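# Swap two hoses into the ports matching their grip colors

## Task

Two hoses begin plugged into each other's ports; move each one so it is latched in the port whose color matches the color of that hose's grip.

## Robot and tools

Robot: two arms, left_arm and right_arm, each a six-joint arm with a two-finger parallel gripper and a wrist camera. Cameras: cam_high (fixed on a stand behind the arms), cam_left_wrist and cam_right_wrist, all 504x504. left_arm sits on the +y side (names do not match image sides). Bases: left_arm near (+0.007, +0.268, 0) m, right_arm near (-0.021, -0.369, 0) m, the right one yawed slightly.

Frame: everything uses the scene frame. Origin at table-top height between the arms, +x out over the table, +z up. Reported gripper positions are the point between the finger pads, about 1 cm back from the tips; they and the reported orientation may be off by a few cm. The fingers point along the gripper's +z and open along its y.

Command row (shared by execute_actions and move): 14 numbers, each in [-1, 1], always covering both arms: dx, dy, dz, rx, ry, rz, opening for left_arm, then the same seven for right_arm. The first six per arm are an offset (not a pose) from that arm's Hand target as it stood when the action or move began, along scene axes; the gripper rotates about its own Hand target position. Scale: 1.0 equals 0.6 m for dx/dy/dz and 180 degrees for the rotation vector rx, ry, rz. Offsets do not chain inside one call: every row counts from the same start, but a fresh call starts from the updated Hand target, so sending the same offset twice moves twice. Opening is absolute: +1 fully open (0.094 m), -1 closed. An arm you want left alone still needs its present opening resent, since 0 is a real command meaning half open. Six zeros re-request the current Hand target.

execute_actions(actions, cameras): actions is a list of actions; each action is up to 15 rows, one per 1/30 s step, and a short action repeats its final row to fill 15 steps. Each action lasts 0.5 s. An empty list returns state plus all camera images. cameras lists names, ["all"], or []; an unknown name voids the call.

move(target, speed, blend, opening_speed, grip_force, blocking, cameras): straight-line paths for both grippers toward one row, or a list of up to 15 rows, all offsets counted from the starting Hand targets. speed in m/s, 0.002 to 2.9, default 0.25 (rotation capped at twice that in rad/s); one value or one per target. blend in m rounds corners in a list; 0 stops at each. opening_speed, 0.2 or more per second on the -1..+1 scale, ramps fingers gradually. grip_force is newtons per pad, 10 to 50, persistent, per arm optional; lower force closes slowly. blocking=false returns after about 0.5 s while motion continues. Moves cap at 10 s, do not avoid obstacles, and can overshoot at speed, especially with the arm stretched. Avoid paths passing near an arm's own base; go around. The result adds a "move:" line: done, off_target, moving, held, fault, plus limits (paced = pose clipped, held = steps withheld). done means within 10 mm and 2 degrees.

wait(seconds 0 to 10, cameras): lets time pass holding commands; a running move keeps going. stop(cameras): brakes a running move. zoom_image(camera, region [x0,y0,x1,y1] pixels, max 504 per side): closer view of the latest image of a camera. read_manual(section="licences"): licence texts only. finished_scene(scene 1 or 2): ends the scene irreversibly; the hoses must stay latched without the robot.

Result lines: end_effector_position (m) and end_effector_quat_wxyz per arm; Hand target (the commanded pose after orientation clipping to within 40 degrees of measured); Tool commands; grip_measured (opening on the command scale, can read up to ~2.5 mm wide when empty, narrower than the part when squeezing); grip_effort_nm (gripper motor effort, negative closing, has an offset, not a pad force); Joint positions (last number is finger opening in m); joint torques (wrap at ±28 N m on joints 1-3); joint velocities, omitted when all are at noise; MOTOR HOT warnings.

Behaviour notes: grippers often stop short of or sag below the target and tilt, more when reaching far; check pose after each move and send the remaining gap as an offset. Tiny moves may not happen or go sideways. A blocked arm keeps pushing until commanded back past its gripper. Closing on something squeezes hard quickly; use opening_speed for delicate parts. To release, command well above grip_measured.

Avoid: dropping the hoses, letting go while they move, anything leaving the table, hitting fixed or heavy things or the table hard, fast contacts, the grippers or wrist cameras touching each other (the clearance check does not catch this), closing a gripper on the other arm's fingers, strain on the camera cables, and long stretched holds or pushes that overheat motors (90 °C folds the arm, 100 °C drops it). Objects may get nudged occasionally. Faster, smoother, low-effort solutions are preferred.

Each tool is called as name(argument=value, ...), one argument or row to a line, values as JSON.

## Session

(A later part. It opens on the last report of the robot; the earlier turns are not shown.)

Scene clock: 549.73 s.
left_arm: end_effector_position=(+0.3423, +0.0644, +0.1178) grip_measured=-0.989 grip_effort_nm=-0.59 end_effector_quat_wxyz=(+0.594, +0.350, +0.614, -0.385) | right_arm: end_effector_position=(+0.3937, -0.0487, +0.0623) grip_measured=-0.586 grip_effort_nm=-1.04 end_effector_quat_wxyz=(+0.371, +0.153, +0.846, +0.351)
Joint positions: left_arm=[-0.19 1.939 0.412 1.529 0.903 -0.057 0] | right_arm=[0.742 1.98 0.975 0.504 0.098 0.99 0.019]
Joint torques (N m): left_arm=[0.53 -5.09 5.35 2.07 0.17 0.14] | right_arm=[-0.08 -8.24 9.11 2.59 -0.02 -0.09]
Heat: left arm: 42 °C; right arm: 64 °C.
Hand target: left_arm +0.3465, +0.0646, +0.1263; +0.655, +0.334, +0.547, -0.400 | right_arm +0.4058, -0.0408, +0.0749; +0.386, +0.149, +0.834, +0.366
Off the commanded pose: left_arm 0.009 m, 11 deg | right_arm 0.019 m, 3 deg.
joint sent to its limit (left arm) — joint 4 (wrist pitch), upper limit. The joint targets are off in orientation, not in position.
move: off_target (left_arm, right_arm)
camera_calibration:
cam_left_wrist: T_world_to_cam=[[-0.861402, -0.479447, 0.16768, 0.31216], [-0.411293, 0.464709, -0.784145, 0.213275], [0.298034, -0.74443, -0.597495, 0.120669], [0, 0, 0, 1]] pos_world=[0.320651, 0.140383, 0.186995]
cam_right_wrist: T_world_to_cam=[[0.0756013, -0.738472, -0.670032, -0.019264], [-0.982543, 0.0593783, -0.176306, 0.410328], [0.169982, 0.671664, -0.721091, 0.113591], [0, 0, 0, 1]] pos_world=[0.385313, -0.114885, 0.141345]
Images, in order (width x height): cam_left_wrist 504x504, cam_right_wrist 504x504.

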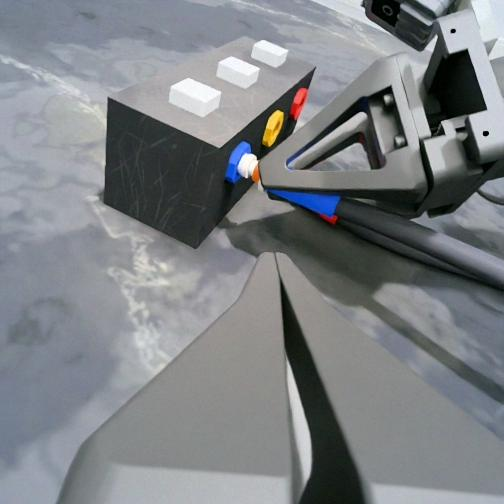

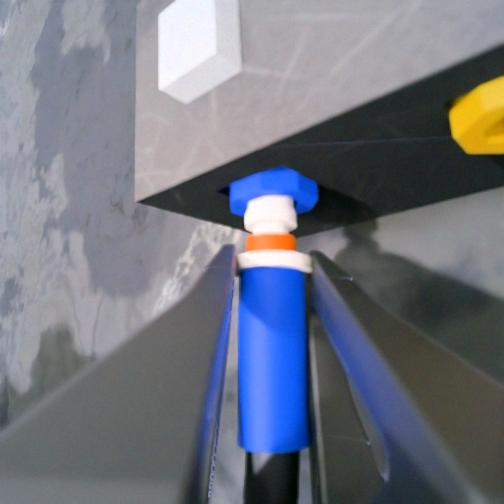

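move(
  target=[
    [0,0,0,0,0,0,-1,0.0,0.0,0.0,0,0,0,-0.56],
    [0,0,0,0,0,0,-1,-0.003,0.014,-0.018,0,0,0,-0.56],
    [0,0,0,0,0,0,-1,-0.003,0.014,-0.018,0,0,0,-0.76],
  ],
  speed=0.05,
  blend=[0,0,0],
  opening_speed=0.6,
  cameras=["cam_left_wrist","cam_right_wrist"],
)

zoom_image(
  camera="cam_left_wrist",
  region=[200, 110, 400, 270],
)

Scene clock: 552.50 s.
left_arm: end_effector_position=(+0.3423, +0.0644, +0.1178) grip_measured=-0.989 grip_effort_nm=-0.58 end_effector_quat_wxyz=(+0.594, +0.350, +0.614, -0.385) | right_arm: end_effector_position=(+0.3949, -0.0435, +0.0550) grip_measured=-0.587 grip_effort_nm=-1.03 end_effector_quat_wxyz=(+0.375, +0.152, +0.844, +0.352)
Joint positions: left_arm=[-0.19 1.939 0.412 1.529 0.903 -0.057 0] | right_arm=[0.751 2.015 0.982 0.54 0.109 0.99 0.019]
Joint torques (N m): left_arm=[0.51 -5.08 5.34 2.08 0.17 0.14] | right_arm=[0.75 -7.9 9.1 2.56 0.08 0.01]
Heat: left arm: 42 °C; right arm: 64 °C.
Hand target: left_arm +0.3465, +0.0646, +0.1263; +0.655, +0.334, +0.547, -0.400 | right_arm +0.4039, -0.0323, +0.0642; +0.386, +0.149, +0.834, +0.366
Off the commanded pose: left_arm 0.009 m, 11 deg | right_arm 0.017 m, 2 deg.
joint sent to its limit (left arm) — joint 4 (wrist pitch), upper limit. The joint targets are off in orientation, not in position.
move: off_target (left_arm, right_arm); target 3's new opening was sent with right_arm's hand 0.017 m and 2 deg from that target
camera_calibration:
cam_left_wrist: T_world_to_cam=[[-0.861402, -0.479447, 0.16768, 0.31216], [-0.411293, 0.464709, -0.784145, 0.213275], [0.298034, -0.74443, -0.597495, 0.120669], [0, 0, 0, 1]] pos_world=[0.320651, 0.140383, 0.186995]
cam_right_wrist: T_world_to_cam=[[0.0818319, -0.738022, -0.669796, -0.022813], [-0.980837, 0.0595916, -0.185495, 0.409841], [0.176814, 0.67214, -0.719003, 0.10195], [0, 0, 0, 1]] pos_world=[0.385827, -0.109784, 0.134046]
Images, in order (width x height): cam_left_wrist 504x504, cam_right_wrist 504x504.

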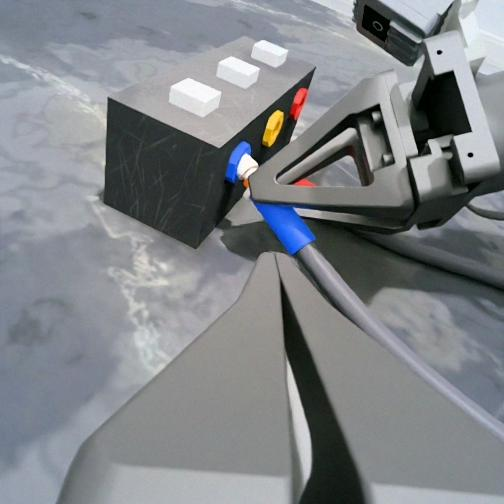

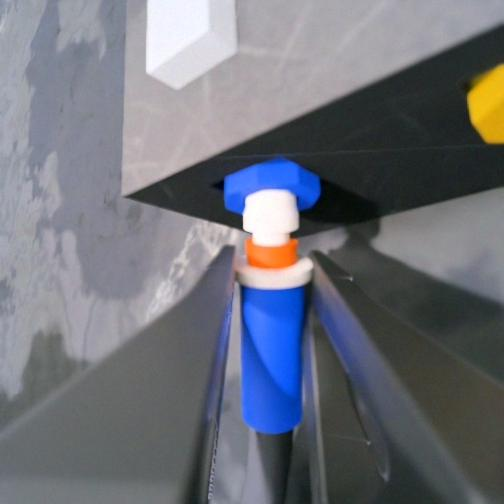

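Scaled by 2.520 from the camera's 504x504 image, which has a finer 720x720 frame.

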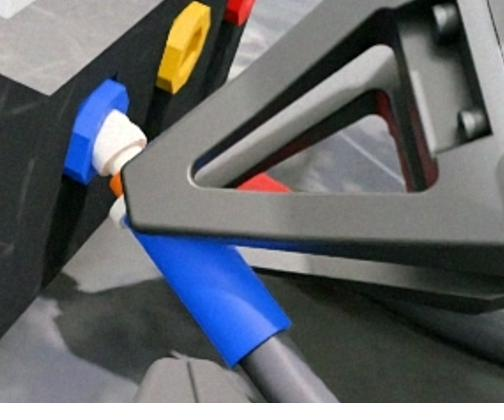

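move(
  target=[
    [0,0,0,0,0,0,-1,-0.058,-0.007,0.03,0,0,0,-0.76],
    [0,0,0,0,0,0,-1,-0.07,-0.01,0.04,-0.261,0.0244,0.0419,-0.76],
  ],
  speed=[0.1,0.12],
  blend=[0.01,0],
  cameras=["cam_left_wrist","cam_right_wrist"],
)

zoom_image(
  camera="cam_left_wrist",
  region=[220, 110, 440, 290],
)

Scene clock: 559.43 s.
left_arm: end_effector_position=(+0.3423, +0.0644, +0.1178) grip_measured=-0.989 grip_effort_nm=-0.58 end_effector_quat_wxyz=(+0.594, +0.350, +0.614, -0.385) | right_arm: end_effector_position=(+0.3548, -0.0467, +0.0807) grip_measured=-0.588 grip_effort_nm=-1.05 end_effector_quat_wxyz=(+0.346, -0.057, +0.936, +0.019)
Joint positions: left_arm=[-0.19 1.939 0.412 1.529 0.903 -0.057 0] | right_arm=[0.917 1.991 1.432 -0.453 0.459 0.611 0.019]
Joint torques (N m): left_arm=[0.5 -5.08 5.33 2.07 0.17 0.14] | right_arm=[0.61 -8.85 10.11 1.56 0.36 -0.02]
Heat: left arm: 42 °C; right arm: 64 °C.
Hand target: left_arm +0.3465, +0.0646, +0.1263; +0.655, +0.334, +0.547, -0.400 | right_arm +0.3619, -0.0383, +0.0883; +0.358, -0.058, +0.932, +0.022
Off the commanded pose: left_arm 0.009 m, 11 deg | right_arm 0.013 m, 1 deg.
joint sent to its limit (left arm) — joint 4 (wrist pitch), upper limit. The joint targets are off in orientation, not in position.
move: off_target (left_arm, right_arm)
camera_calibration:
cam_left_wrist: T_world_to_cam=[[-0.861402, -0.479447, 0.16768, 0.31216], [-0.411293, 0.464709, -0.784145, 0.213275], [0.298034, -0.74443, -0.597495, 0.120669], [0, 0, 0, 1]] pos_world=[0.320651, 0.140383, 0.186995]
cam_right_wrist: T_world_to_cam=[[0.197878, -0.979259, 0.0435345, -0.114694], [-0.978595, -0.199916, -0.0488515, 0.351477], [0.0565416, -0.032936, -0.997857, 0.161891], [0, 0, 0, 1]] pos_world=[0.357495, -0.036718, 0.183708]
Images, in order (width x height): cam_left_wrist 504x504, cam_right_wrist 504x504.

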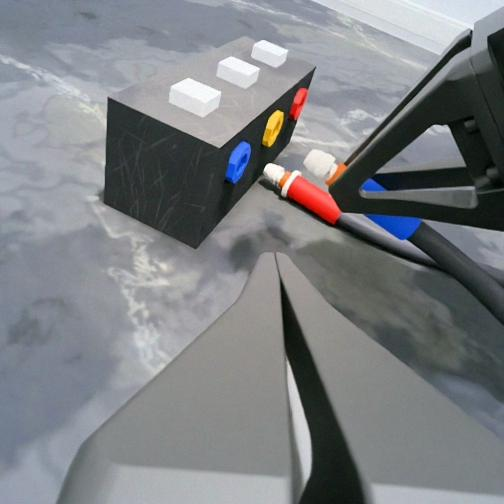

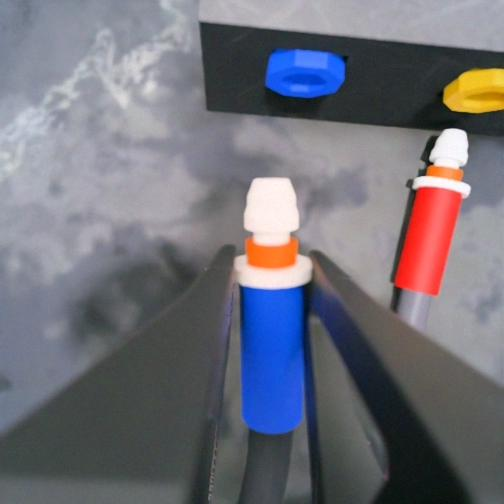

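Scaled by 2.291 from the camera's 504x504 image, which has a finer 720x720 frame.

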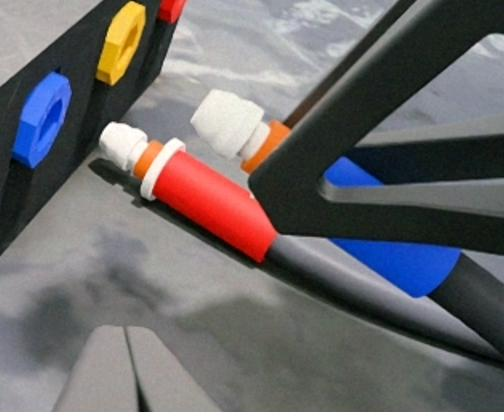

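move(
  target=[
    [0,0,0,0,0,0,-1,0.02,-0.008,-0.03,0,0,0,-0.76],
    [0,0,0,0,0,0,-1,0.058,-0.006,-0.05,0,0,0,-0.76],
  ],
  speed=0.12,
  blend=[0.01,0],
  cameras=["cam_left_wrist","cam_right_wrist"],
)

zoom_image(
  camera="cam_left_wrist",
  region=[200, 110, 400, 270],
)

Scene clock: 560.77 s.
left_arm: end_effector_position=(+0.3423, +0.0644, +0.1178) grip_measured=-0.989 grip_effort_nm=-0.58 end_effector_quat_wxyz=(+0.594, +0.350, +0.614, -0.385) | right_arm: end_effector_position=(+0.3865, -0.0531, +0.0498) grip_measured=-0.588 grip_effort_nm=-1.05 end_effector_quat_wxyz=(+0.343, -0.058, +0.937, +0.008)
Joint positions: left_arm=[-0.19 1.939 0.412 1.529 0.903 -0.057 0] | right_arm=[0.854 2.099 1.467 -0.372 0.437 0.549 0.019]
Joint torques (N m): left_arm=[0.54 -5.09 5.35 2.08 0.16 0.15] | right_arm=[0.29 -9.78 9.84 1.79 0.21 -0.01]
Heat: left arm: 42 °C; right arm: 64 °C.
Hand target: left_arm +0.3465, +0.0646, +0.1263; +0.655, +0.334, +0.547, -0.400 | right_arm +0.3967, -0.0419, +0.0582; +0.358, -0.058, +0.932, +0.022
Off the commanded pose: left_arm 0.009 m, 11 deg | right_arm 0.017 m, 2 deg.
joint sent to its limit (left arm) — joint 4 (wrist pitch), upper limit. The joint targets are off in orientation, not in position.
move: off_target (left_arm, right_arm)
camera_calibration:
cam_left_wrist: T_world_to_cam=[[-0.861402, -0.479447, 0.16768, 0.31216], [-0.411293, 0.464709, -0.784145, 0.213275], [0.298034, -0.74443, -0.597495, 0.120669], [0, 0, 0, 1]] pos_world=[0.320651, 0.140383, 0.186995]
cam_right_wrist: T_world_to_cam=[[0.194009, -0.978913, 0.0639517, -0.125328], [-0.979627, -0.196773, -0.0401413, 0.379732], [0.0518788, -0.054861, -0.997145, 0.129634], [0, 0, 0, 1]] pos_world=[0.389585, -0.040852, 0.152522]
Images, in order (width x height): cam_left_wrist 504x504, cam_right_wrist 504x504.

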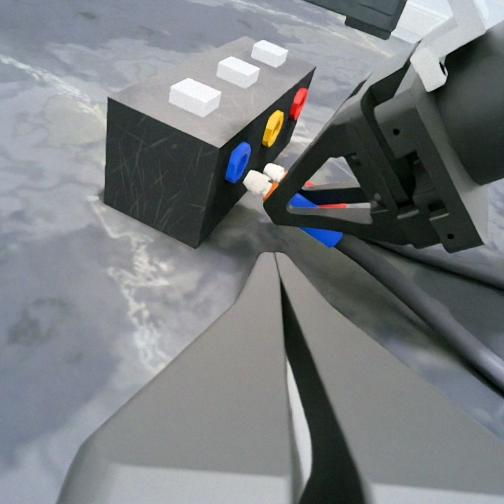

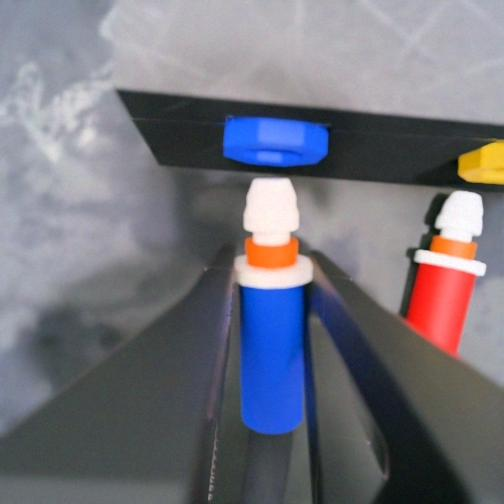

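Scaled by 2.520 from the camera's 504x504 image, which has a finer 720x720 frame.

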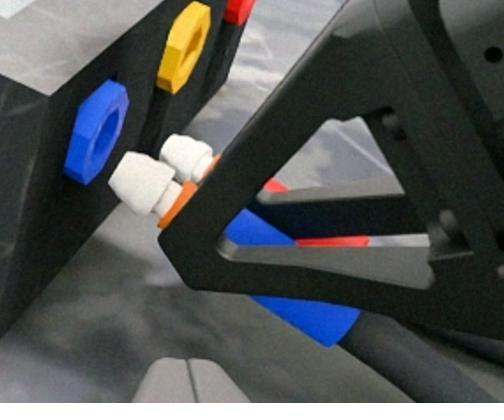

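move(
  target=[
    [0,0,0,0,0,0,-1,-0.01,0.0,0.032,0,0,0,-0.76],
    [0,0,0,0,0,0,-1,0.024,0.003,0.009,0,0,0,-0.76],
  ],
  speed=0.08,
  blend=[0.003,0],
  cameras=["cam_left_wrist","cam_right_wrist"],
)

zoom_image(
  camera="cam_left_wrist",
  region=[200, 110, 400, 270],
)

Scene clock: 563.00 s.
left_arm: end_effector_position=(+0.3423, +0.0644, +0.1178) grip_measured=-0.989 grip_effort_nm=-0.58 end_effector_quat_wxyz=(+0.594, +0.350, +0.614, -0.385) | right_arm: end_effector_position=(+0.3982, -0.0509, +0.0576) grip_measured=-0.588 grip_effort_nm=-1.04 end_effector_quat_wxyz=(+0.343, -0.060, +0.938, +0.007)
Joint positions: left_arm=[-0.19 1.939 0.412 1.529 0.903 -0.057 0] | right_arm=[0.839 2.123 1.539 -0.416 0.43 0.532 0.019]
Joint torques (N m): left_arm=[0.51 -5.08 5.37 2.08 0.16 0.14] | right_arm=[-0.13 -9.48 10.11 1.94 0.16 -0.02]
Heat: left arm: 42 °C; right arm: 64 °C.
Hand target: left_arm +0.3465, +0.0646, +0.1263; +0.655, +0.334, +0.547, -0.400 | right_arm +0.4111, -0.0401, +0.0637; +0.358, -0.058, +0.932, +0.022
Off the commanded pose: left_arm 0.009 m, 11 deg | right_arm 0.018 m, 3 deg.
joint sent to its limit (left arm) — joint 4 (wrist pitch), upper limit. The joint targets are off in orientation, not in position.
move: off_target (left_arm, right_arm)
camera_calibration:
cam_left_wrist: T_world_to_cam=[[-0.861402, -0.479447, 0.16768, 0.31216], [-0.411293, 0.464709, -0.784145, 0.213275], [0.298034, -0.74443, -0.597495, 0.120669], [0, 0, 0, 1]] pos_world=[0.320651, 0.140383, 0.186995]
cam_right_wrist: T_world_to_cam=[[0.196225, -0.978199, 0.0679927, -0.127081], [-0.979229, -0.199098, -0.0383592, 0.391577], [0.0510601, -0.0590533, -0.996948, 0.136982], [0, 0, 0, 1]] pos_world=[0.401385, -0.038259, 0.160225]
Images, in order (width x height): cam_left_wrist 504x504, cam_right_wrist 504x504.

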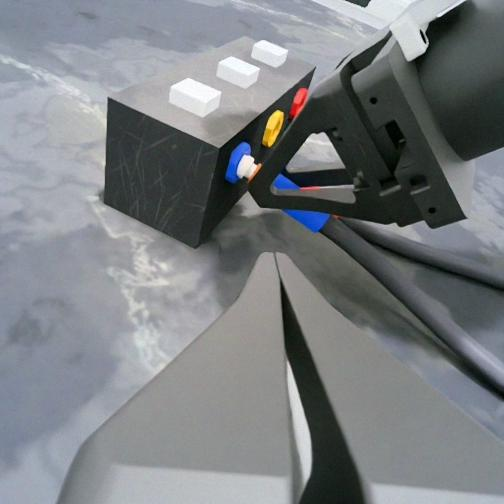

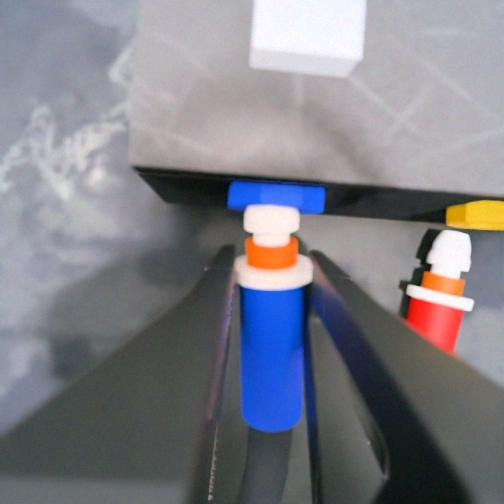

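Scaled by 2.520 from the camera's 504x504 image, which has a finer 720x720 frame.

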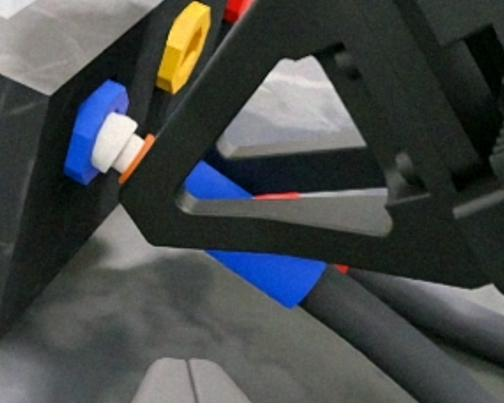

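move(
  target=[
    [0,0,0,0,0,0,-1,-0.002,0,0,0,0,0,-0.42],
    [0,0,0,0,0,0,-1,-0.045,-0.006,0.0,0.0076,-0.0606,0,-0.42],
    [0,0,0,0,0,0,-1,-0.0135,-0.002,0.0,0.0152,-0.1212,0,-0.42],
  ],
  speed=0.05,
  blend=[0,0.005,0],
  opening_speed=0.5,
  cameras=["cam_left_wrist","cam_right_wrist"],
)

zoom_image(
  camera="cam_left_wrist",
  region=[200, 110, 400, 270],
)

Scene clock: 568.90 s.
left_arm: end_effector_position=(+0.3423, +0.0644, +0.1178) grip_measured=-0.989 grip_effort_nm=-0.58 end_effector_quat_wxyz=(+0.594, +0.350, +0.614, -0.385) | right_arm: end_effector_position=(+0.4026, -0.0434, +0.0635) grip_measured=-0.422 grip_effort_nm=0.10 end_effector_quat_wxyz=(+0.522, -0.053, +0.851, +0.026)
Joint positions: left_arm=[-0.19 1.939 0.412 1.529 0.903 -0.057 0] | right_arm=[0.904 2.094 1.179 0.311 0.645 0.382 0.027]
Joint torques (N m): left_arm=[0.54 -5.09 5.35 2.07 0.17 0.14] | right_arm=[0.38 -10.18 5.22 2.49 0.21 0]
Heat: left arm: 42 °C; right arm: 64 °C.
Hand target: left_arm +0.3465, +0.0646, +0.1263; +0.655, +0.334, +0.547, -0.400 | right_arm +0.4030, -0.0412, +0.0637; +0.529, -0.052, +0.846, +0.032
Off the commanded pose: left_arm 0.009 m, 11 deg | right_arm 0.002 m, 1 deg.
joint sent to its limit (left arm) — joint 4 (wrist pitch), upper limit. The joint targets are off in orientation, not in position.
move: off_target (left_arm)
camera_calibration:
cam_left_wrist: T_world_to_cam=[[-0.861402, -0.479447, 0.16768, 0.31216], [-0.411293, 0.464709, -0.784145, 0.213275], [0.298034, -0.74443, -0.597495, 0.120669], [0, 0, 0, 1]] pos_world=[0.320651, 0.140383, 0.186995]
cam_right_wrist: T_world_to_cam=[[0.174083, -0.981645, 0.0778965, -0.112813], [-0.884978, -0.190651, -0.424813, 0.38457], [0.431867, 0.00501635, -0.901923, -0.0135191], [0, 0, 0, 1]] pos_world=[0.365813, -0.0373555, 0.159965]
Images, in order (width x height): cam_left_wrist 504x504, cam_right_wrist 504x504.

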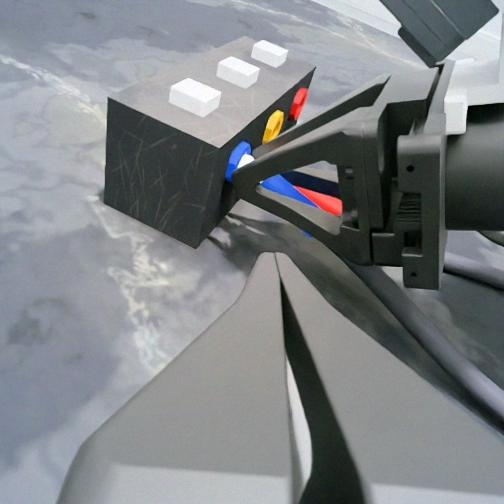

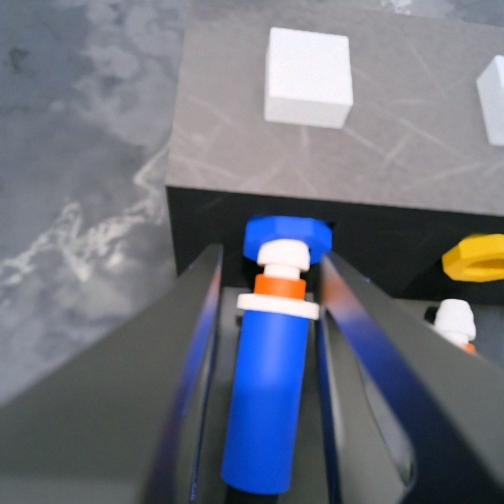

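Scaled by 2.520 from the camera's 504x504 image, which has a finer 720x720 frame.

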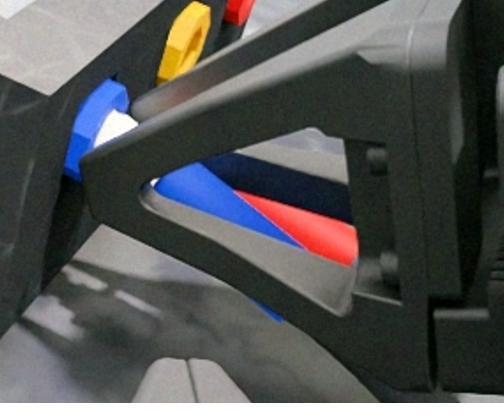

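move(
  target=[
    [0,0,0,0,0,0,-1,-0.06,-0.008,0.005,0,0,0,-0.42],
    [0,0,0,0,0,0,-1,-0.01,0.004,0.003,0,0,0,-0.42],
  ],
  speed=0.06,
  blend=[0.003,0],
  cameras=["cam_left_wrist","cam_right_wrist"],
)

zoom_image(
  camera="cam_left_wrist",
  region=[200, 110, 400, 270],
)

Scene clock: 570.80 s.
left_arm: end_effector_position=(+0.3423, +0.0644, +0.1178) grip_measured=-0.989 grip_effort_nm=-0.58 end_effector_quat_wxyz=(+0.594, +0.350, +0.614, -0.385) | right_arm: end_effector_position=(+0.3901, -0.0461, +0.0588) grip_measured=-0.422 grip_effort_nm=0.10 end_effector_quat_wxyz=(+0.522, -0.055, +0.851, +0.024)
Joint positions: left_arm=[-0.19 1.939 0.412 1.529 0.903 -0.057 0] | right_arm=[0.923 2.075 1.128 0.333 0.662 0.392 0.027]
Joint torques (N m): left_arm=[0.53 -5.08 5.35 2.08 0.17 0.14] | right_arm=[0.02 -9.39 8.66 2.13 0.18 0.01]
Heat: left arm: 42 °C; right arm: 65 °C.
Hand target: left_arm +0.3465, +0.0646, +0.1263; +0.655, +0.334, +0.547, -0.400 | right_arm +0.3971, -0.0390, +0.0653; +0.529, -0.052, +0.847, +0.032
Off the commanded pose: left_arm 0.009 m, 11 deg | right_arm 0.012 m, 1 deg.
joint sent to its limit (left arm) — joint 4 (wrist pitch), upper limit. The joint targets are off in orientation, not in position.
move: off_target (left_arm, right_arm)
camera_calibration:
cam_left_wrist: T_world_to_cam=[[-0.861402, -0.479447, 0.16768, 0.31216], [-0.411293, 0.464709, -0.784145, 0.213275], [0.298034, -0.74443, -0.597495, 0.120669], [0, 0, 0, 1]] pos_world=[0.320651, 0.140383, 0.186995]
cam_right_wrist: T_world_to_cam=[[0.175066, -0.981006, 0.0835441, -0.113646], [-0.884835, -0.193979, -0.423602, 0.370764], [0.431762, 0.000235623, -0.901988, -0.0123978], [0, 0, 0, 1]] pos_world=[0.353313, -0.0395639, 0.155368]
Images, in order (width x height): cam_left_wrist 504x504, cam_right_wrist 504x504.

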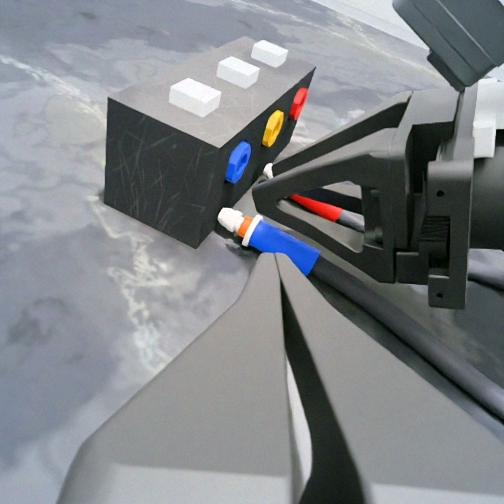

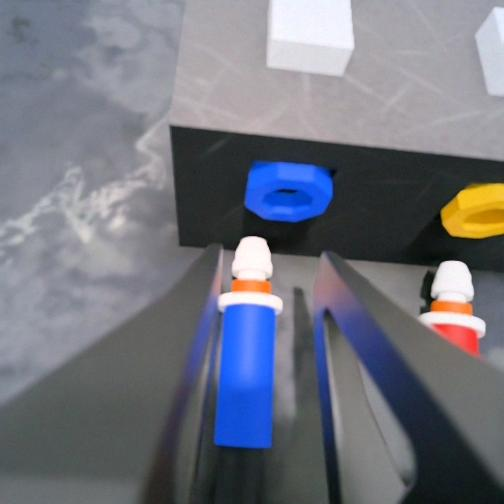

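Scaled by 2.520 from the camera's 504x504 image, which has a finer 720x720 frame.

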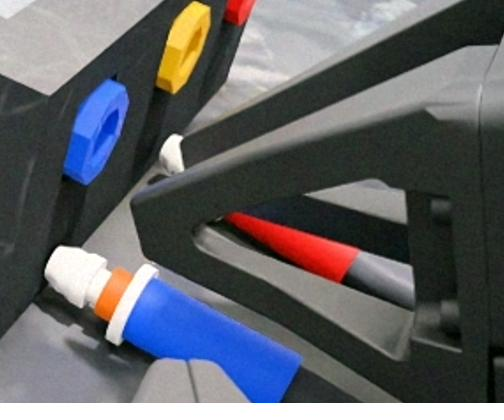

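move(
  target=[
    [0,0,0,0,0,0,-1,-0.015,-0.008,-0.04,-0.0055,0.0441,0,-0.25],
    [0,0,0,0,0,0,-1,-0.015,-0.010,-0.084,-0.0055,0.0441,0,-0.25],
  ],
  speed=0.08,
  blend=[0.005,0],
  cameras=["cam_right_wrist"],
)

Scene clock: 572.97 s.
left_arm: end_effector_position=(+0.3423, +0.0644, +0.1178) grip_measured=-0.989 grip_effort_nm=-0.58 end_effector_quat_wxyz=(+0.594, +0.350, +0.614, -0.385) | right_arm: end_effector_position=(+0.3859, -0.0449, +0.0253) grip_measured=-0.252 grip_effort_nm=0.11 end_effector_quat_wxyz=(+0.475, -0.057, +0.878, +0.029)
Joint positions: left_arm=[-0.19 1.939 0.412 1.529 0.903 -0.057 0] | right_arm=[0.914 2.128 1.159 0.247 0.598 0.456 0.035]
Joint torques (N m): left_arm=[0.53 -5.07 5.34 2.08 0.16 0.14] | right_arm=[-0.28 -8.39 6.67 1.96 0.12 0.16]
Heat: left arm: 42 °C; right arm: 65 °C.
Hand target: left_arm +0.3465, +0.0646, +0.1263; +0.655, +0.334, +0.547, -0.400 | right_arm +0.3881, -0.0449, +0.0151; +0.469, -0.054, +0.881, +0.029
Off the commanded pose: left_arm 0.009 m, 11 deg | right_arm 0.011 m, 1 deg.
joint sent to its limit (left arm) — joint 4 (wrist pitch), upper limit. The joint targets are off in orientation, not in position.
move: off_target (left_arm, right_arm)
camera_calibration:
cam_right_wrist: T_world_to_cam=[[0.191046, -0.979454, 0.0645798, -0.11454], [-0.923371, -0.201647, -0.326686, 0.365099], [0.332997, 0.00278112, -0.942924, -0.00164147], [0, 0, 0, 1]] pos_world=[0.359551, -0.0385613, 0.125122]
Images, in order (width x height): cam_right_wrist 504x504.

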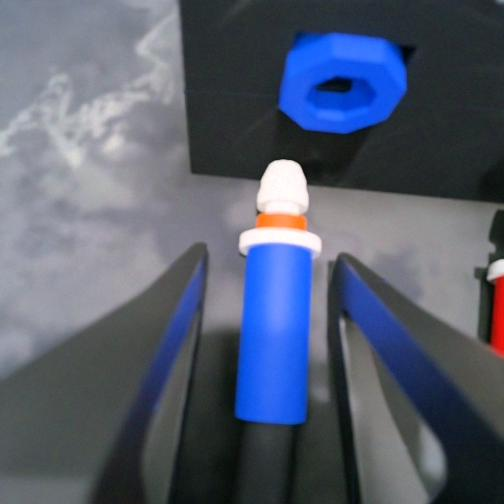

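move(
  target=[
    [0,0,0,0,0,0,-1,0.0,0.0,-0.02,0,0,0,-0.25],
    [0,0,0,0,0,0,-1,0.0,0.0,-0.02,0,0,0,-0.76],
  ],
  speed=0.05,
  opening_speed=0.7,
  blend=[0,0],
  cameras=["cam_right_wrist"],
)

Scene clock: 574.93 s.
left_arm: end_effector_position=(+0.3423, +0.0644, +0.1178) grip_measured=-0.989 grip_effort_nm=-0.58 end_effector_quat_wxyz=(+0.594, +0.350, +0.614, -0.385) | right_arm: end_effector_position=(+0.3906, -0.0391, +0.0242) grip_measured=-0.589 grip_effort_nm=-1.04 end_effector_quat_wxyz=(+0.488, -0.049, +0.870, +0.044)
Joint positions: left_arm=[-0.19 1.939 0.412 1.529 0.903 -0.057 0] | right_arm=[0.914 2.153 1.159 0.315 0.596 0.459 0.019]
Joint torques (N m): left_arm=[0.53 -5.08 5.34 2.07 0.16 0.14] | right_arm=[-0.23 -8.05 5.81 1.68 0.15 0.15]
Heat: left arm: 42 °C; right arm: 64 °C.
Hand target: left_arm +0.3465, +0.0646, +0.1263; +0.655, +0.334, +0.547, -0.400 | right_arm +0.3881, -0.0449, +0.0030; +0.469, -0.054, +0.881, +0.029
Off the commanded pose: left_arm 0.009 m, 11 deg | right_arm 0.022 m, 3 deg.
joint sent to its limit (left arm) — joint 4 (wrist pitch), upper limit. The joint targets are off in orientation, not in position.
move: off_target (left_arm, right_arm); target 2's new opening was sent with right_arm's hand 0.022 m and 3 deg from that target
camera_calibration:
cam_right_wrist: T_world_to_cam=[[0.189254, -0.981322, 0.0345073, -0.108322], [-0.914213, -0.188918, -0.358504, 0.367995], [0.358326, 0.0363012, -0.93289, -0.0130266], [0, 0, 0, 1]] pos_world=[0.361594, -0.0363047, 0.123513]
Images, in order (width x height): cam_right_wrist 504x504.

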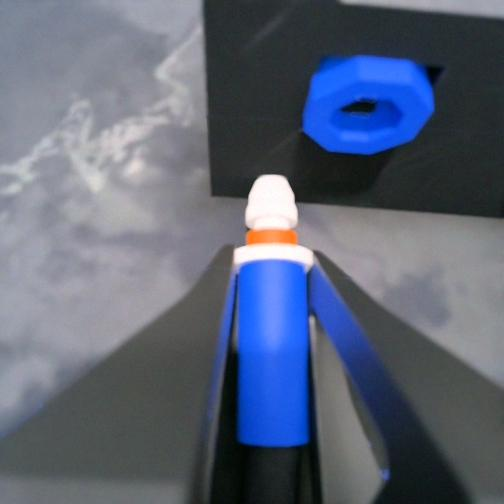

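move(
  target=[
    [0,0,0,0,0,0,-1,-0.03,0,0.13,0,0,0,-0.76],
    [0,0,0,0,0,0,-1,-0.045,0,0.15,0.17,0.02,-0.013,-0.76],
    [0,0,0,0,0,0,-1,-0.047,0.0,0.153,0.3403,0.0391,-0.0264,-0.76],
  ],
  speed=[0.1,0.15,0.15],
  blend=[0.01,0.01,0],
  cameras=["cam_left_wrist","cam_right_wrist"],
)

Scene clock: 581.57 s.
left_arm: end_effector_position=(+0.3423, +0.0644, +0.1178) grip_measured=-0.989 grip_effort_nm=-0.58 end_effector_quat_wxyz=(+0.594, +0.350, +0.614, -0.385) | right_arm: end_effector_position=(+0.3594, -0.0430, +0.0953) grip_measured=-0.589 grip_effort_nm=-1.04 end_effector_quat_wxyz=(+0.379, +0.225, +0.776, +0.452)
Joint positions: left_arm=[-0.19 1.939 0.412 1.529 0.903 -0.057 0] | right_arm=[0.818 1.894 0.785 0.793 0.167 1.209 0.019]
Joint torques (N m): left_arm=[0.54 -5.07 5.35 2.07 0.17 0.14] | right_arm=[-0.14 -8.1 4.59 2.69 0 0.11]
Heat: left arm: 42 °C; right arm: 65 °C.
Hand target: left_arm +0.3465, +0.0646, +0.1263; +0.655, +0.334, +0.547, -0.400 | right_arm +0.3599, -0.0450, +0.0948; +0.379, +0.228, +0.771, +0.458
Off the commanded pose: left_arm 0.009 m, 11 deg | right_arm 0.002 m, 1 deg.
joint sent to its limit (left arm) — joint 4 (wrist pitch), upper limit. The joint targets are off in orientation, not in position.
move: off_target (left_arm)
camera_calibration:
cam_left_wrist: T_world_to_cam=[[-0.861402, -0.479447, 0.16768, 0.31216], [-0.411293, 0.464709, -0.784145, 0.213275], [0.298034, -0.74443, -0.597495, 0.120669], [0, 0, 0, 1]] pos_world=[0.320651, 0.140383, 0.186995]
cam_right_wrist: T_world_to_cam=[[0.0629121, -0.537746, -0.840757, 0.0391123], [-0.965322, 0.181081, -0.188052, 0.382184], [0.25337, 0.823431, -0.507705, 0.0956094], [0, 0, 0, 1]] pos_world=[0.342245, -0.126902, 0.153296]
Images, in order (width x height): cam_left_wrist 504x504, cam_right_wrist 504x504.

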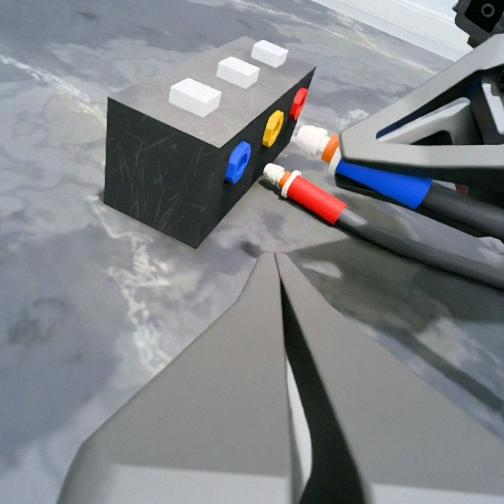

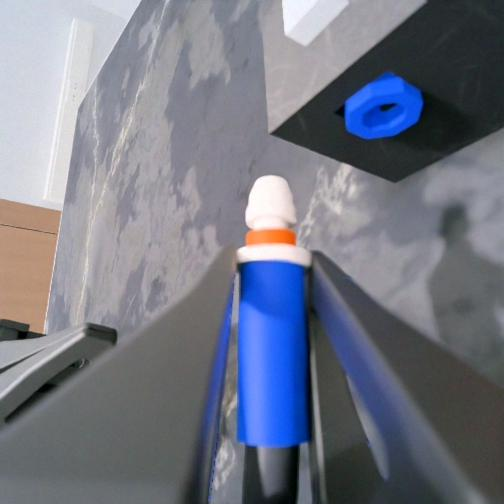

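move(
  target=[
    [0.04,0.03,0.04,0.1,-0.25,-0.022,-0.1,0,0,0,0,0,0,-0.76],
    [0.05,-0.04,0.0,0.1894,-0.4635,-0.0433,-0.1,0,0,0,0,0,0,-0.76],
  ],
  speed=[0.15,0.15],
  blend=[0.02,0],
  cameras=["cam_left_wrist","cam_right_wrist"],
)

Scene clock: 589.77 s.
left_arm: end_effector_position=(+0.3753, +0.0442, +0.1035) grip_measured=-0.102 grip_effort_nm=0.10 end_effector_quat_wxyz=(+0.700, +0.709, +0.079, +0.024) | right_arm: end_effector_position=(+0.3594, -0.0429, +0.0954) grip_measured=-0.589 grip_effort_nm=-1.04 end_effector_quat_wxyz=(+0.379, +0.225, +0.776, +0.452)
Joint positions: left_arm=[-0.15 2.13 0.782 1.283 1.276 1.556 0.042] | right_arm=[0.818 1.894 0.785 0.794 0.167 1.209 0.019]
Joint torques (N m): left_arm=[-0.83 -12.08 6.15 1.39 0.21 0.03] | right_arm=[-0.09 -8.06 4.6 2.72 0 0.11]
Heat: left arm: 42 °C; right arm: 62 °C.
Hand target: left_arm +0.3765, +0.0406, +0.1261; +0.706, +0.706, +0.043, +0.043 | right_arm +0.3598, -0.0449, +0.0949; +0.379, +0.228, +0.771, +0.458
Off the commanded pose: left_arm 0.023 m, 5 deg | right_arm 0.002 m, 1 deg.
move: off_target (left_arm)
camera_calibration:
cam_left_wrist: T_world_to_cam=[[-0.183869, -0.0383885, -0.982201, 0.17852], [0.684766, 0.711868, -0.156012, -0.262293], [0.705186, -0.701264, -0.104603, -0.118483], [0, 0, 0, 1]] pos_world=[0.295986, 0.110483, 0.122028]
cam_right_wrist: T_world_to_cam=[[0.0632386, -0.536939, -0.841248, 0.0392639], [-0.965306, 0.181075, -0.188138, 0.38221], [0.253347, 0.823959, -0.506859, 0.0956046], [0, 0, 0, 1]] pos_world=[0.342245, -0.1269, 0.153397]
Images, in order (width x height): cam_left_wrist 504x504, cam_right_wrist 504x504.

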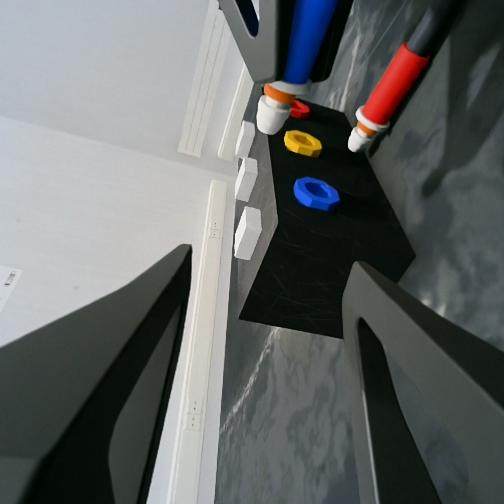

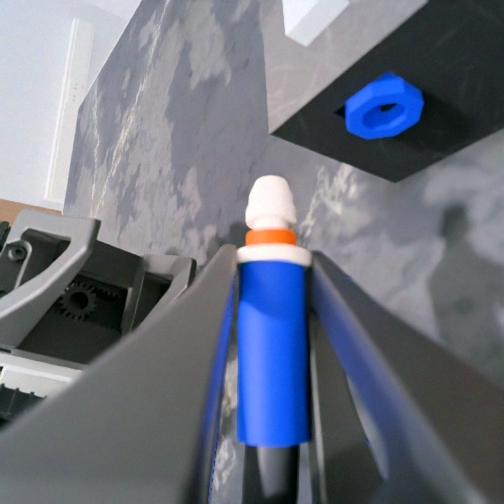

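move(
  target=[0.009,-0.122,0.002,0,0,0,-0.1,0,0,0,0,0,0,-0.76],
  speed=0.1,
  cameras=["cam_left_wrist","cam_right_wrist"],
)

Scene clock: 591.47 s.
left_arm: end_effector_position=(+0.3756, -0.0301, +0.1208) grip_measured=-0.102 grip_effort_nm=0.10 end_effector_quat_wxyz=(+0.703, +0.709, +0.054, +0.030) | right_arm: end_effector_position=(+0.3594, -0.0429, +0.0954) grip_measured=-0.589 grip_effort_nm=-1.05 end_effector_quat_wxyz=(+0.379, +0.225, +0.776, +0.452)
Joint positions: left_arm=[-0.346 2.13 0.886 1.219 1.108 1.559 0.042] | right_arm=[0.818 1.894 0.785 0.794 0.167 1.209 0.019]
Joint torques (N m): left_arm=[-0.34 -8.51 7.16 1.47 -0.02 0.02] | right_arm=[-0.16 -8.06 4.59 2.7 0.01 0.08]
Heat: left arm: 42 °C; right arm: 62 °C.
Hand target: left_arm +0.3819, -0.0325, +0.1273; +0.706, +0.706, +0.043, +0.043 | right_arm +0.3598, -0.0449, +0.0949; +0.379, +0.228, +0.771, +0.458
Off the commanded pose: left_arm 0.009 m, 2 deg | right_arm 0.002 m, 1 deg.
move: done
camera_calibration:
cam_left_wrist: T_world_to_cam=[[-0.141503, -0.0359378, -0.989285, 0.177823], [0.710922, 0.691743, -0.126816, -0.220922], [0.688888, -0.721249, -0.072335, -0.167305], [0, 0, 0, 1]] pos_world=[0.297475, 0.0385431, 0.135799]
cam_right_wrist: T_world_to_cam=[[0.0632386, -0.536939, -0.841248, 0.0392639], [-0.965306, 0.181075, -0.188138, 0.38221], [0.253347, 0.823959, -0.506859, 0.0956046], [0, 0, 0, 1]] pos_world=[0.342245, -0.1269, 0.153397]
Images, in order (width x height): cam_left_wrist 504x504, cam_right_wrist 504x504.

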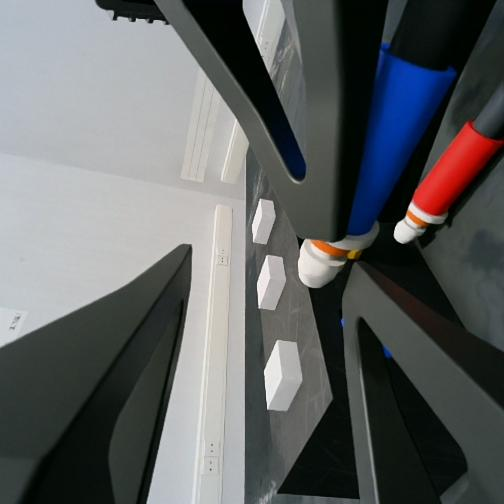

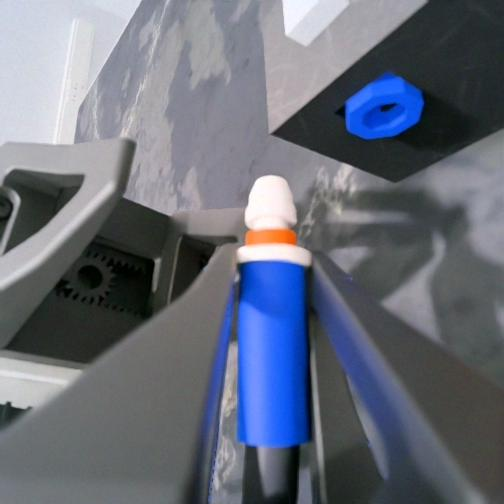

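move(
  target=[0.006,0.0,-0.027,0,0,0,-0.1,0,0,0,0,0,0,-0.76],
  speed=0.08,
  cameras=["cam_left_wrist","cam_right_wrist"],
)

Scene clock: 592.63 s.
left_arm: end_effector_position=(+0.3781, -0.0309, +0.1036) grip_measured=-0.102 grip_effort_nm=0.10 end_effector_quat_wxyz=(+0.698, +0.713, +0.062, +0.021) | right_arm: end_effector_position=(+0.3594, -0.0429, +0.0954) grip_measured=-0.589 grip_effort_nm=-1.04 end_effector_quat_wxyz=(+0.379, +0.225, +0.776, +0.452)
Joint positions: left_arm=[-0.346 2.182 0.898 1.229 1.107 1.563 0.042] | right_arm=[0.818 1.894 0.785 0.794 0.167 1.209 0.019]
Joint torques (N m): left_arm=[-0.03 -7.86 7.1 1.84 -0.01 0.02] | right_arm=[-0.17 -8.1 4.53 2.69 0 0.11]
Heat: left arm: 42 °C; right arm: 62 °C.
Hand target: left_arm +0.3855, -0.0325, +0.1112; +0.706, +0.706, +0.043, +0.043 | right_arm +0.3598, -0.0449, +0.0949; +0.379, +0.228, +0.771, +0.458
Off the commanded pose: left_arm 0.011 m, 3 deg | right_arm 0.002 m, 1 deg.
move: off_target (left_arm)
camera_calibration:
cam_left_wrist: T_world_to_cam=[[-0.165116, -0.0255684, -0.985943, 0.169986], [0.707565, 0.693344, -0.136476, -0.221907], [0.687087, -0.720153, -0.0963908, -0.167709], [0, 0, 0, 1]] pos_world=[0.300311, 0.0374281, 0.121145]
cam_right_wrist: T_world_to_cam=[[0.0632386, -0.536939, -0.841248, 0.0392639], [-0.965306, 0.181075, -0.188138, 0.38221], [0.253347, 0.823959, -0.506859, 0.0956046], [0, 0, 0, 1]] pos_world=[0.342245, -0.1269, 0.153397]
Images, in order (width x height): cam_left_wrist 504x504, cam_right_wrist 504x504.

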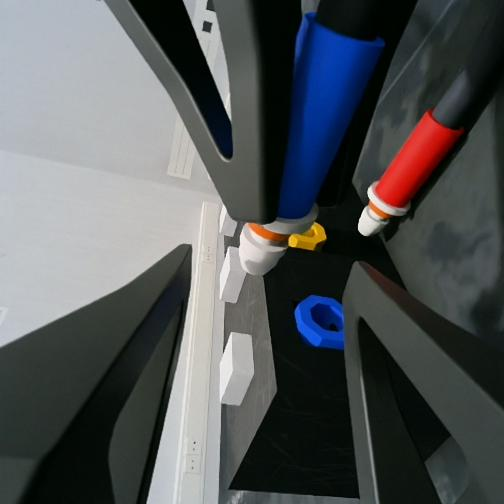

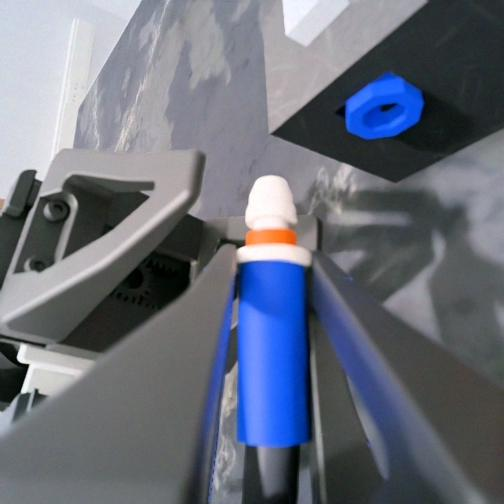

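move(
  target=[0.0,-0.022,0.003,0,0,0,-0.1,0,0,0,0,0,0,-0.76],
  speed=0.06,
  cameras=["cam_left_wrist","cam_right_wrist"],
)

Scene clock: 594.43 s.
left_arm: end_effector_position=(+0.3802, -0.0417, +0.1102) grip_measured=-0.102 grip_effort_nm=0.10 end_effector_quat_wxyz=(+0.701, +0.710, +0.055, +0.031) | right_arm: end_effector_position=(+0.3594, -0.0429, +0.0954) grip_measured=-0.589 grip_effort_nm=-1.05 end_effector_quat_wxyz=(+0.379, +0.225, +0.776, +0.452)
Joint positions: left_arm=[-0.371 2.182 0.922 1.23 1.079 1.564 0.042] | right_arm=[0.818 1.894 0.785 0.794 0.167 1.209 0.019]
Joint torques (N m): left_arm=[-0.72 -7.46 7.12 1.7 -0.07 -0.02] | right_arm=[-0.13 -8.13 4.55 2.72 0.01 0.11]
Heat: left arm: 42 °C; right arm: 61 °C.
Hand target: left_arm +0.3854, -0.0458, +0.1130; +0.706, +0.706, +0.043, +0.043 | right_arm +0.3598, -0.0449, +0.0949; +0.379, +0.228, +0.771, +0.458
Off the commanded pose: left_arm 0.007 m, 2 deg | right_arm 0.002 m, 1 deg.
move: done
camera_calibration:
cam_left_wrist: T_world_to_cam=[[-0.141665, -0.0331227, -0.98936, 0.167704], [0.708539, 0.694565, -0.124708, -0.216693], [0.691306, -0.718667, -0.0749266, -0.180221], [0, 0, 0, 1]] pos_world=[0.301881, 0.0265432, 0.125393]
cam_right_wrist: T_world_to_cam=[[0.0632386, -0.536939, -0.841248, 0.0392639], [-0.965306, 0.181075, -0.188138, 0.38221], [0.253347, 0.823959, -0.506859, 0.0956046], [0, 0, 0, 1]] pos_world=[0.342245, -0.1269, 0.153397]
Images, in order (width x height): cam_left_wrist 504x504, cam_right_wrist 504x504.

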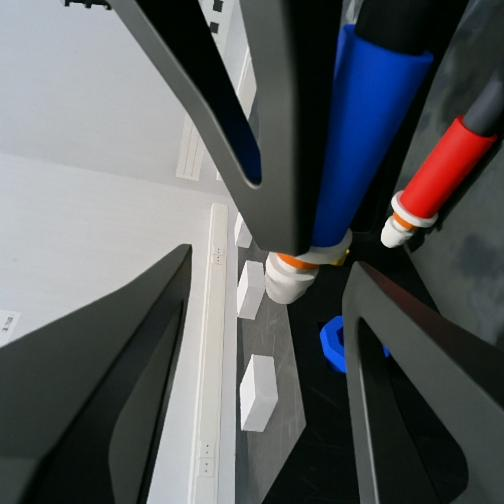

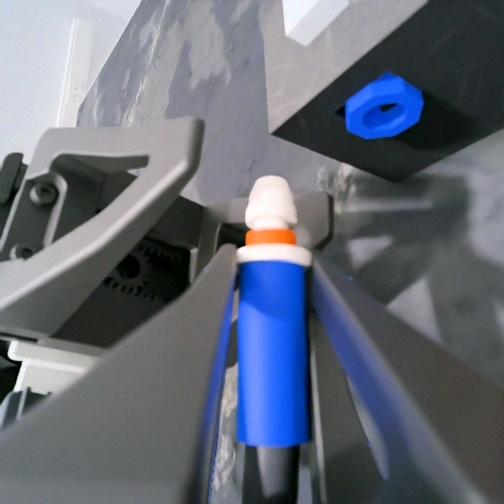

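move(
  target=[-0.006,-0.018,-0.012,0,0,0,-0.1,0,0,0,0,0,0,-0.76],
  speed=0.06,
  cameras=["cam_left_wrist","cam_right_wrist"],
)

Scene clock: 595.63 s.
left_arm: end_effector_position=(+0.3758, -0.0519, +0.0977) grip_measured=-0.102 grip_effort_nm=0.10 end_effector_quat_wxyz=(+0.697, +0.714, +0.062, +0.023) | right_arm: end_effector_position=(+0.3594, -0.0429, +0.0954) grip_measured=-0.589 grip_effort_nm=-1.05 end_effector_quat_wxyz=(+0.379, +0.225, +0.776, +0.452)
Joint positions: left_arm=[-0.401 2.211 0.922 1.235 1.049 1.564 0.042] | right_arm=[0.818 1.894 0.785 0.794 0.167 1.209 0.019]
Joint torques (N m): left_arm=[-0.7 -7.95 7.28 1.9 -0.05 -0.01] | right_arm=[-0.1 -8.09 4.55 2.72 0 0.11]
Heat: left arm: 42 °C; right arm: 61 °C.
Hand target: left_arm +0.3819, -0.0566, +0.1058; +0.706, +0.706, +0.043, +0.043 | right_arm +0.3598, -0.0449, +0.0949; +0.379, +0.228, +0.771, +0.458
Off the commanded pose: left_arm 0.011 m, 3 deg | right_arm 0.002 m, 1 deg.
move: off_target (left_arm)
camera_calibration:
cam_left_wrist: T_world_to_cam=[[-0.163482, -0.0229401, -0.986279, 0.16282], [0.705733, 0.69585, -0.133165, -0.20611], [0.689358, -0.71782, -0.0975697, -0.182397], [0, 0, 0, 1]] pos_world=[0.297814, 0.016228, 0.115343]
cam_right_wrist: T_world_to_cam=[[0.0632386, -0.536939, -0.841248, 0.0392639], [-0.965306, 0.181075, -0.188138, 0.38221], [0.253347, 0.823959, -0.506859, 0.0956046], [0, 0, 0, 1]] pos_world=[0.342245, -0.1269, 0.153397]
Images, in order (width x height): cam_left_wrist 504x504, cam_right_wrist 504x504.

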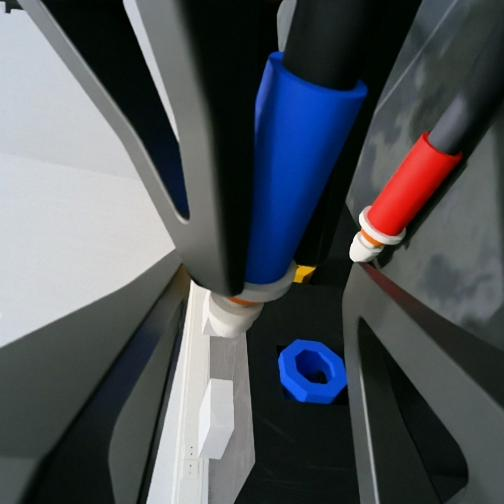

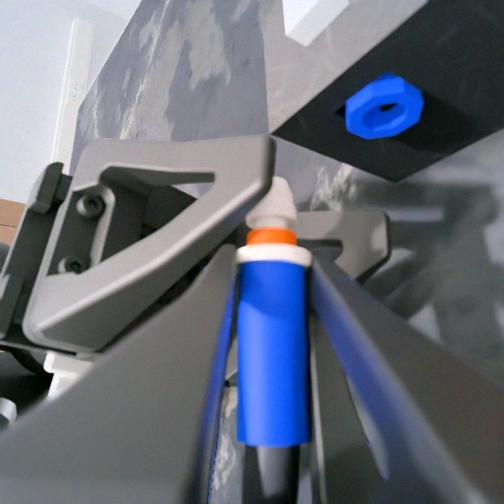

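move(
  target=[0.002,0.0,0.012,0,0,0,-0.1,0,0,0,0,0,0,-0.76],
  speed=0.06,
  cameras=["cam_left_wrist","cam_right_wrist"],
)

Scene clock: 596.53 s.
left_arm: end_effector_position=(+0.3778, -0.0526, +0.1002) grip_measured=-0.102 grip_effort_nm=0.10 end_effector_quat_wxyz=(+0.698, +0.713, +0.060, +0.026) | right_arm: end_effector_position=(+0.3594, -0.0429, +0.0954) grip_measured=-0.589 grip_effort_nm=-1.04 end_effector_quat_wxyz=(+0.379, +0.225, +0.776, +0.452)
Joint positions: left_arm=[-0.401 2.211 0.931 1.235 1.049 1.564 0.042] | right_arm=[0.818 1.894 0.785 0.794 0.167 1.209 0.019]
Joint torques (N m): left_arm=[-0.59 -9.84 6.95 1.64 -0.04 -0.03] | right_arm=[-0.17 -8.08 4.63 2.72 0 0.11]
Heat: left arm: 42 °C; right arm: 61 °C.
Hand target: left_arm +0.3831, -0.0566, +0.1129; +0.706, +0.706, +0.043, +0.043 | right_arm +0.3598, -0.0449, +0.0949; +0.379, +0.228, +0.771, +0.458
Off the commanded pose: left_arm 0.014 m, 3 deg | right_arm 0.002 m, 1 deg.
move: off_target (left_arm)
camera_calibration:
cam_left_wrist: T_world_to_cam=[[-0.155478, -0.0264131, -0.987486, 0.162486], [0.706224, 0.695986, -0.12981, -0.207146], [0.690706, -0.717569, -0.0895571, -0.185388], [0, 0, 0, 1]] pos_world=[0.299603, 0.0154341, 0.11696]
cam_right_wrist: T_world_to_cam=[[0.0632386, -0.536939, -0.841248, 0.0392639], [-0.965306, 0.181075, -0.188138, 0.38221], [0.253347, 0.823959, -0.506859, 0.0956046], [0, 0, 0, 1]] pos_world=[0.342245, -0.1269, 0.153397]
Images, in order (width x height): cam_left_wrist 504x504, cam_right_wrist 504x504.

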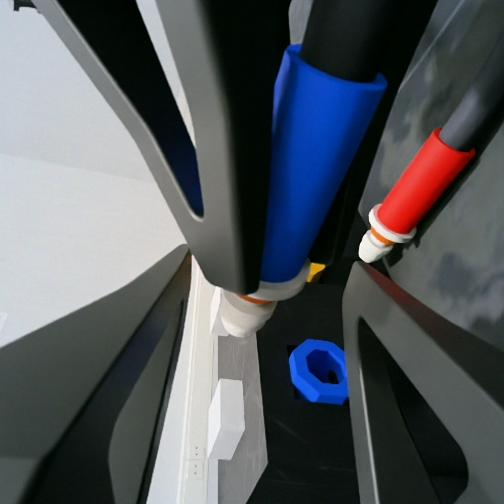

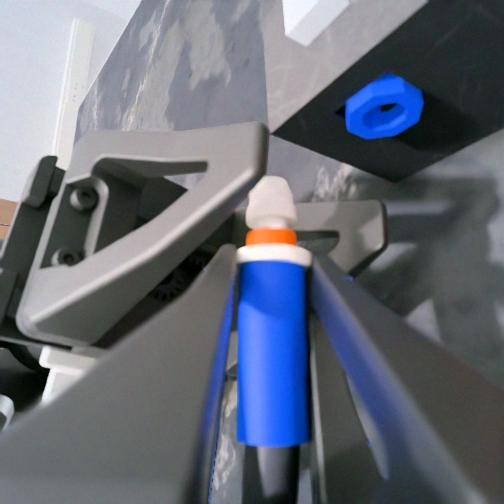

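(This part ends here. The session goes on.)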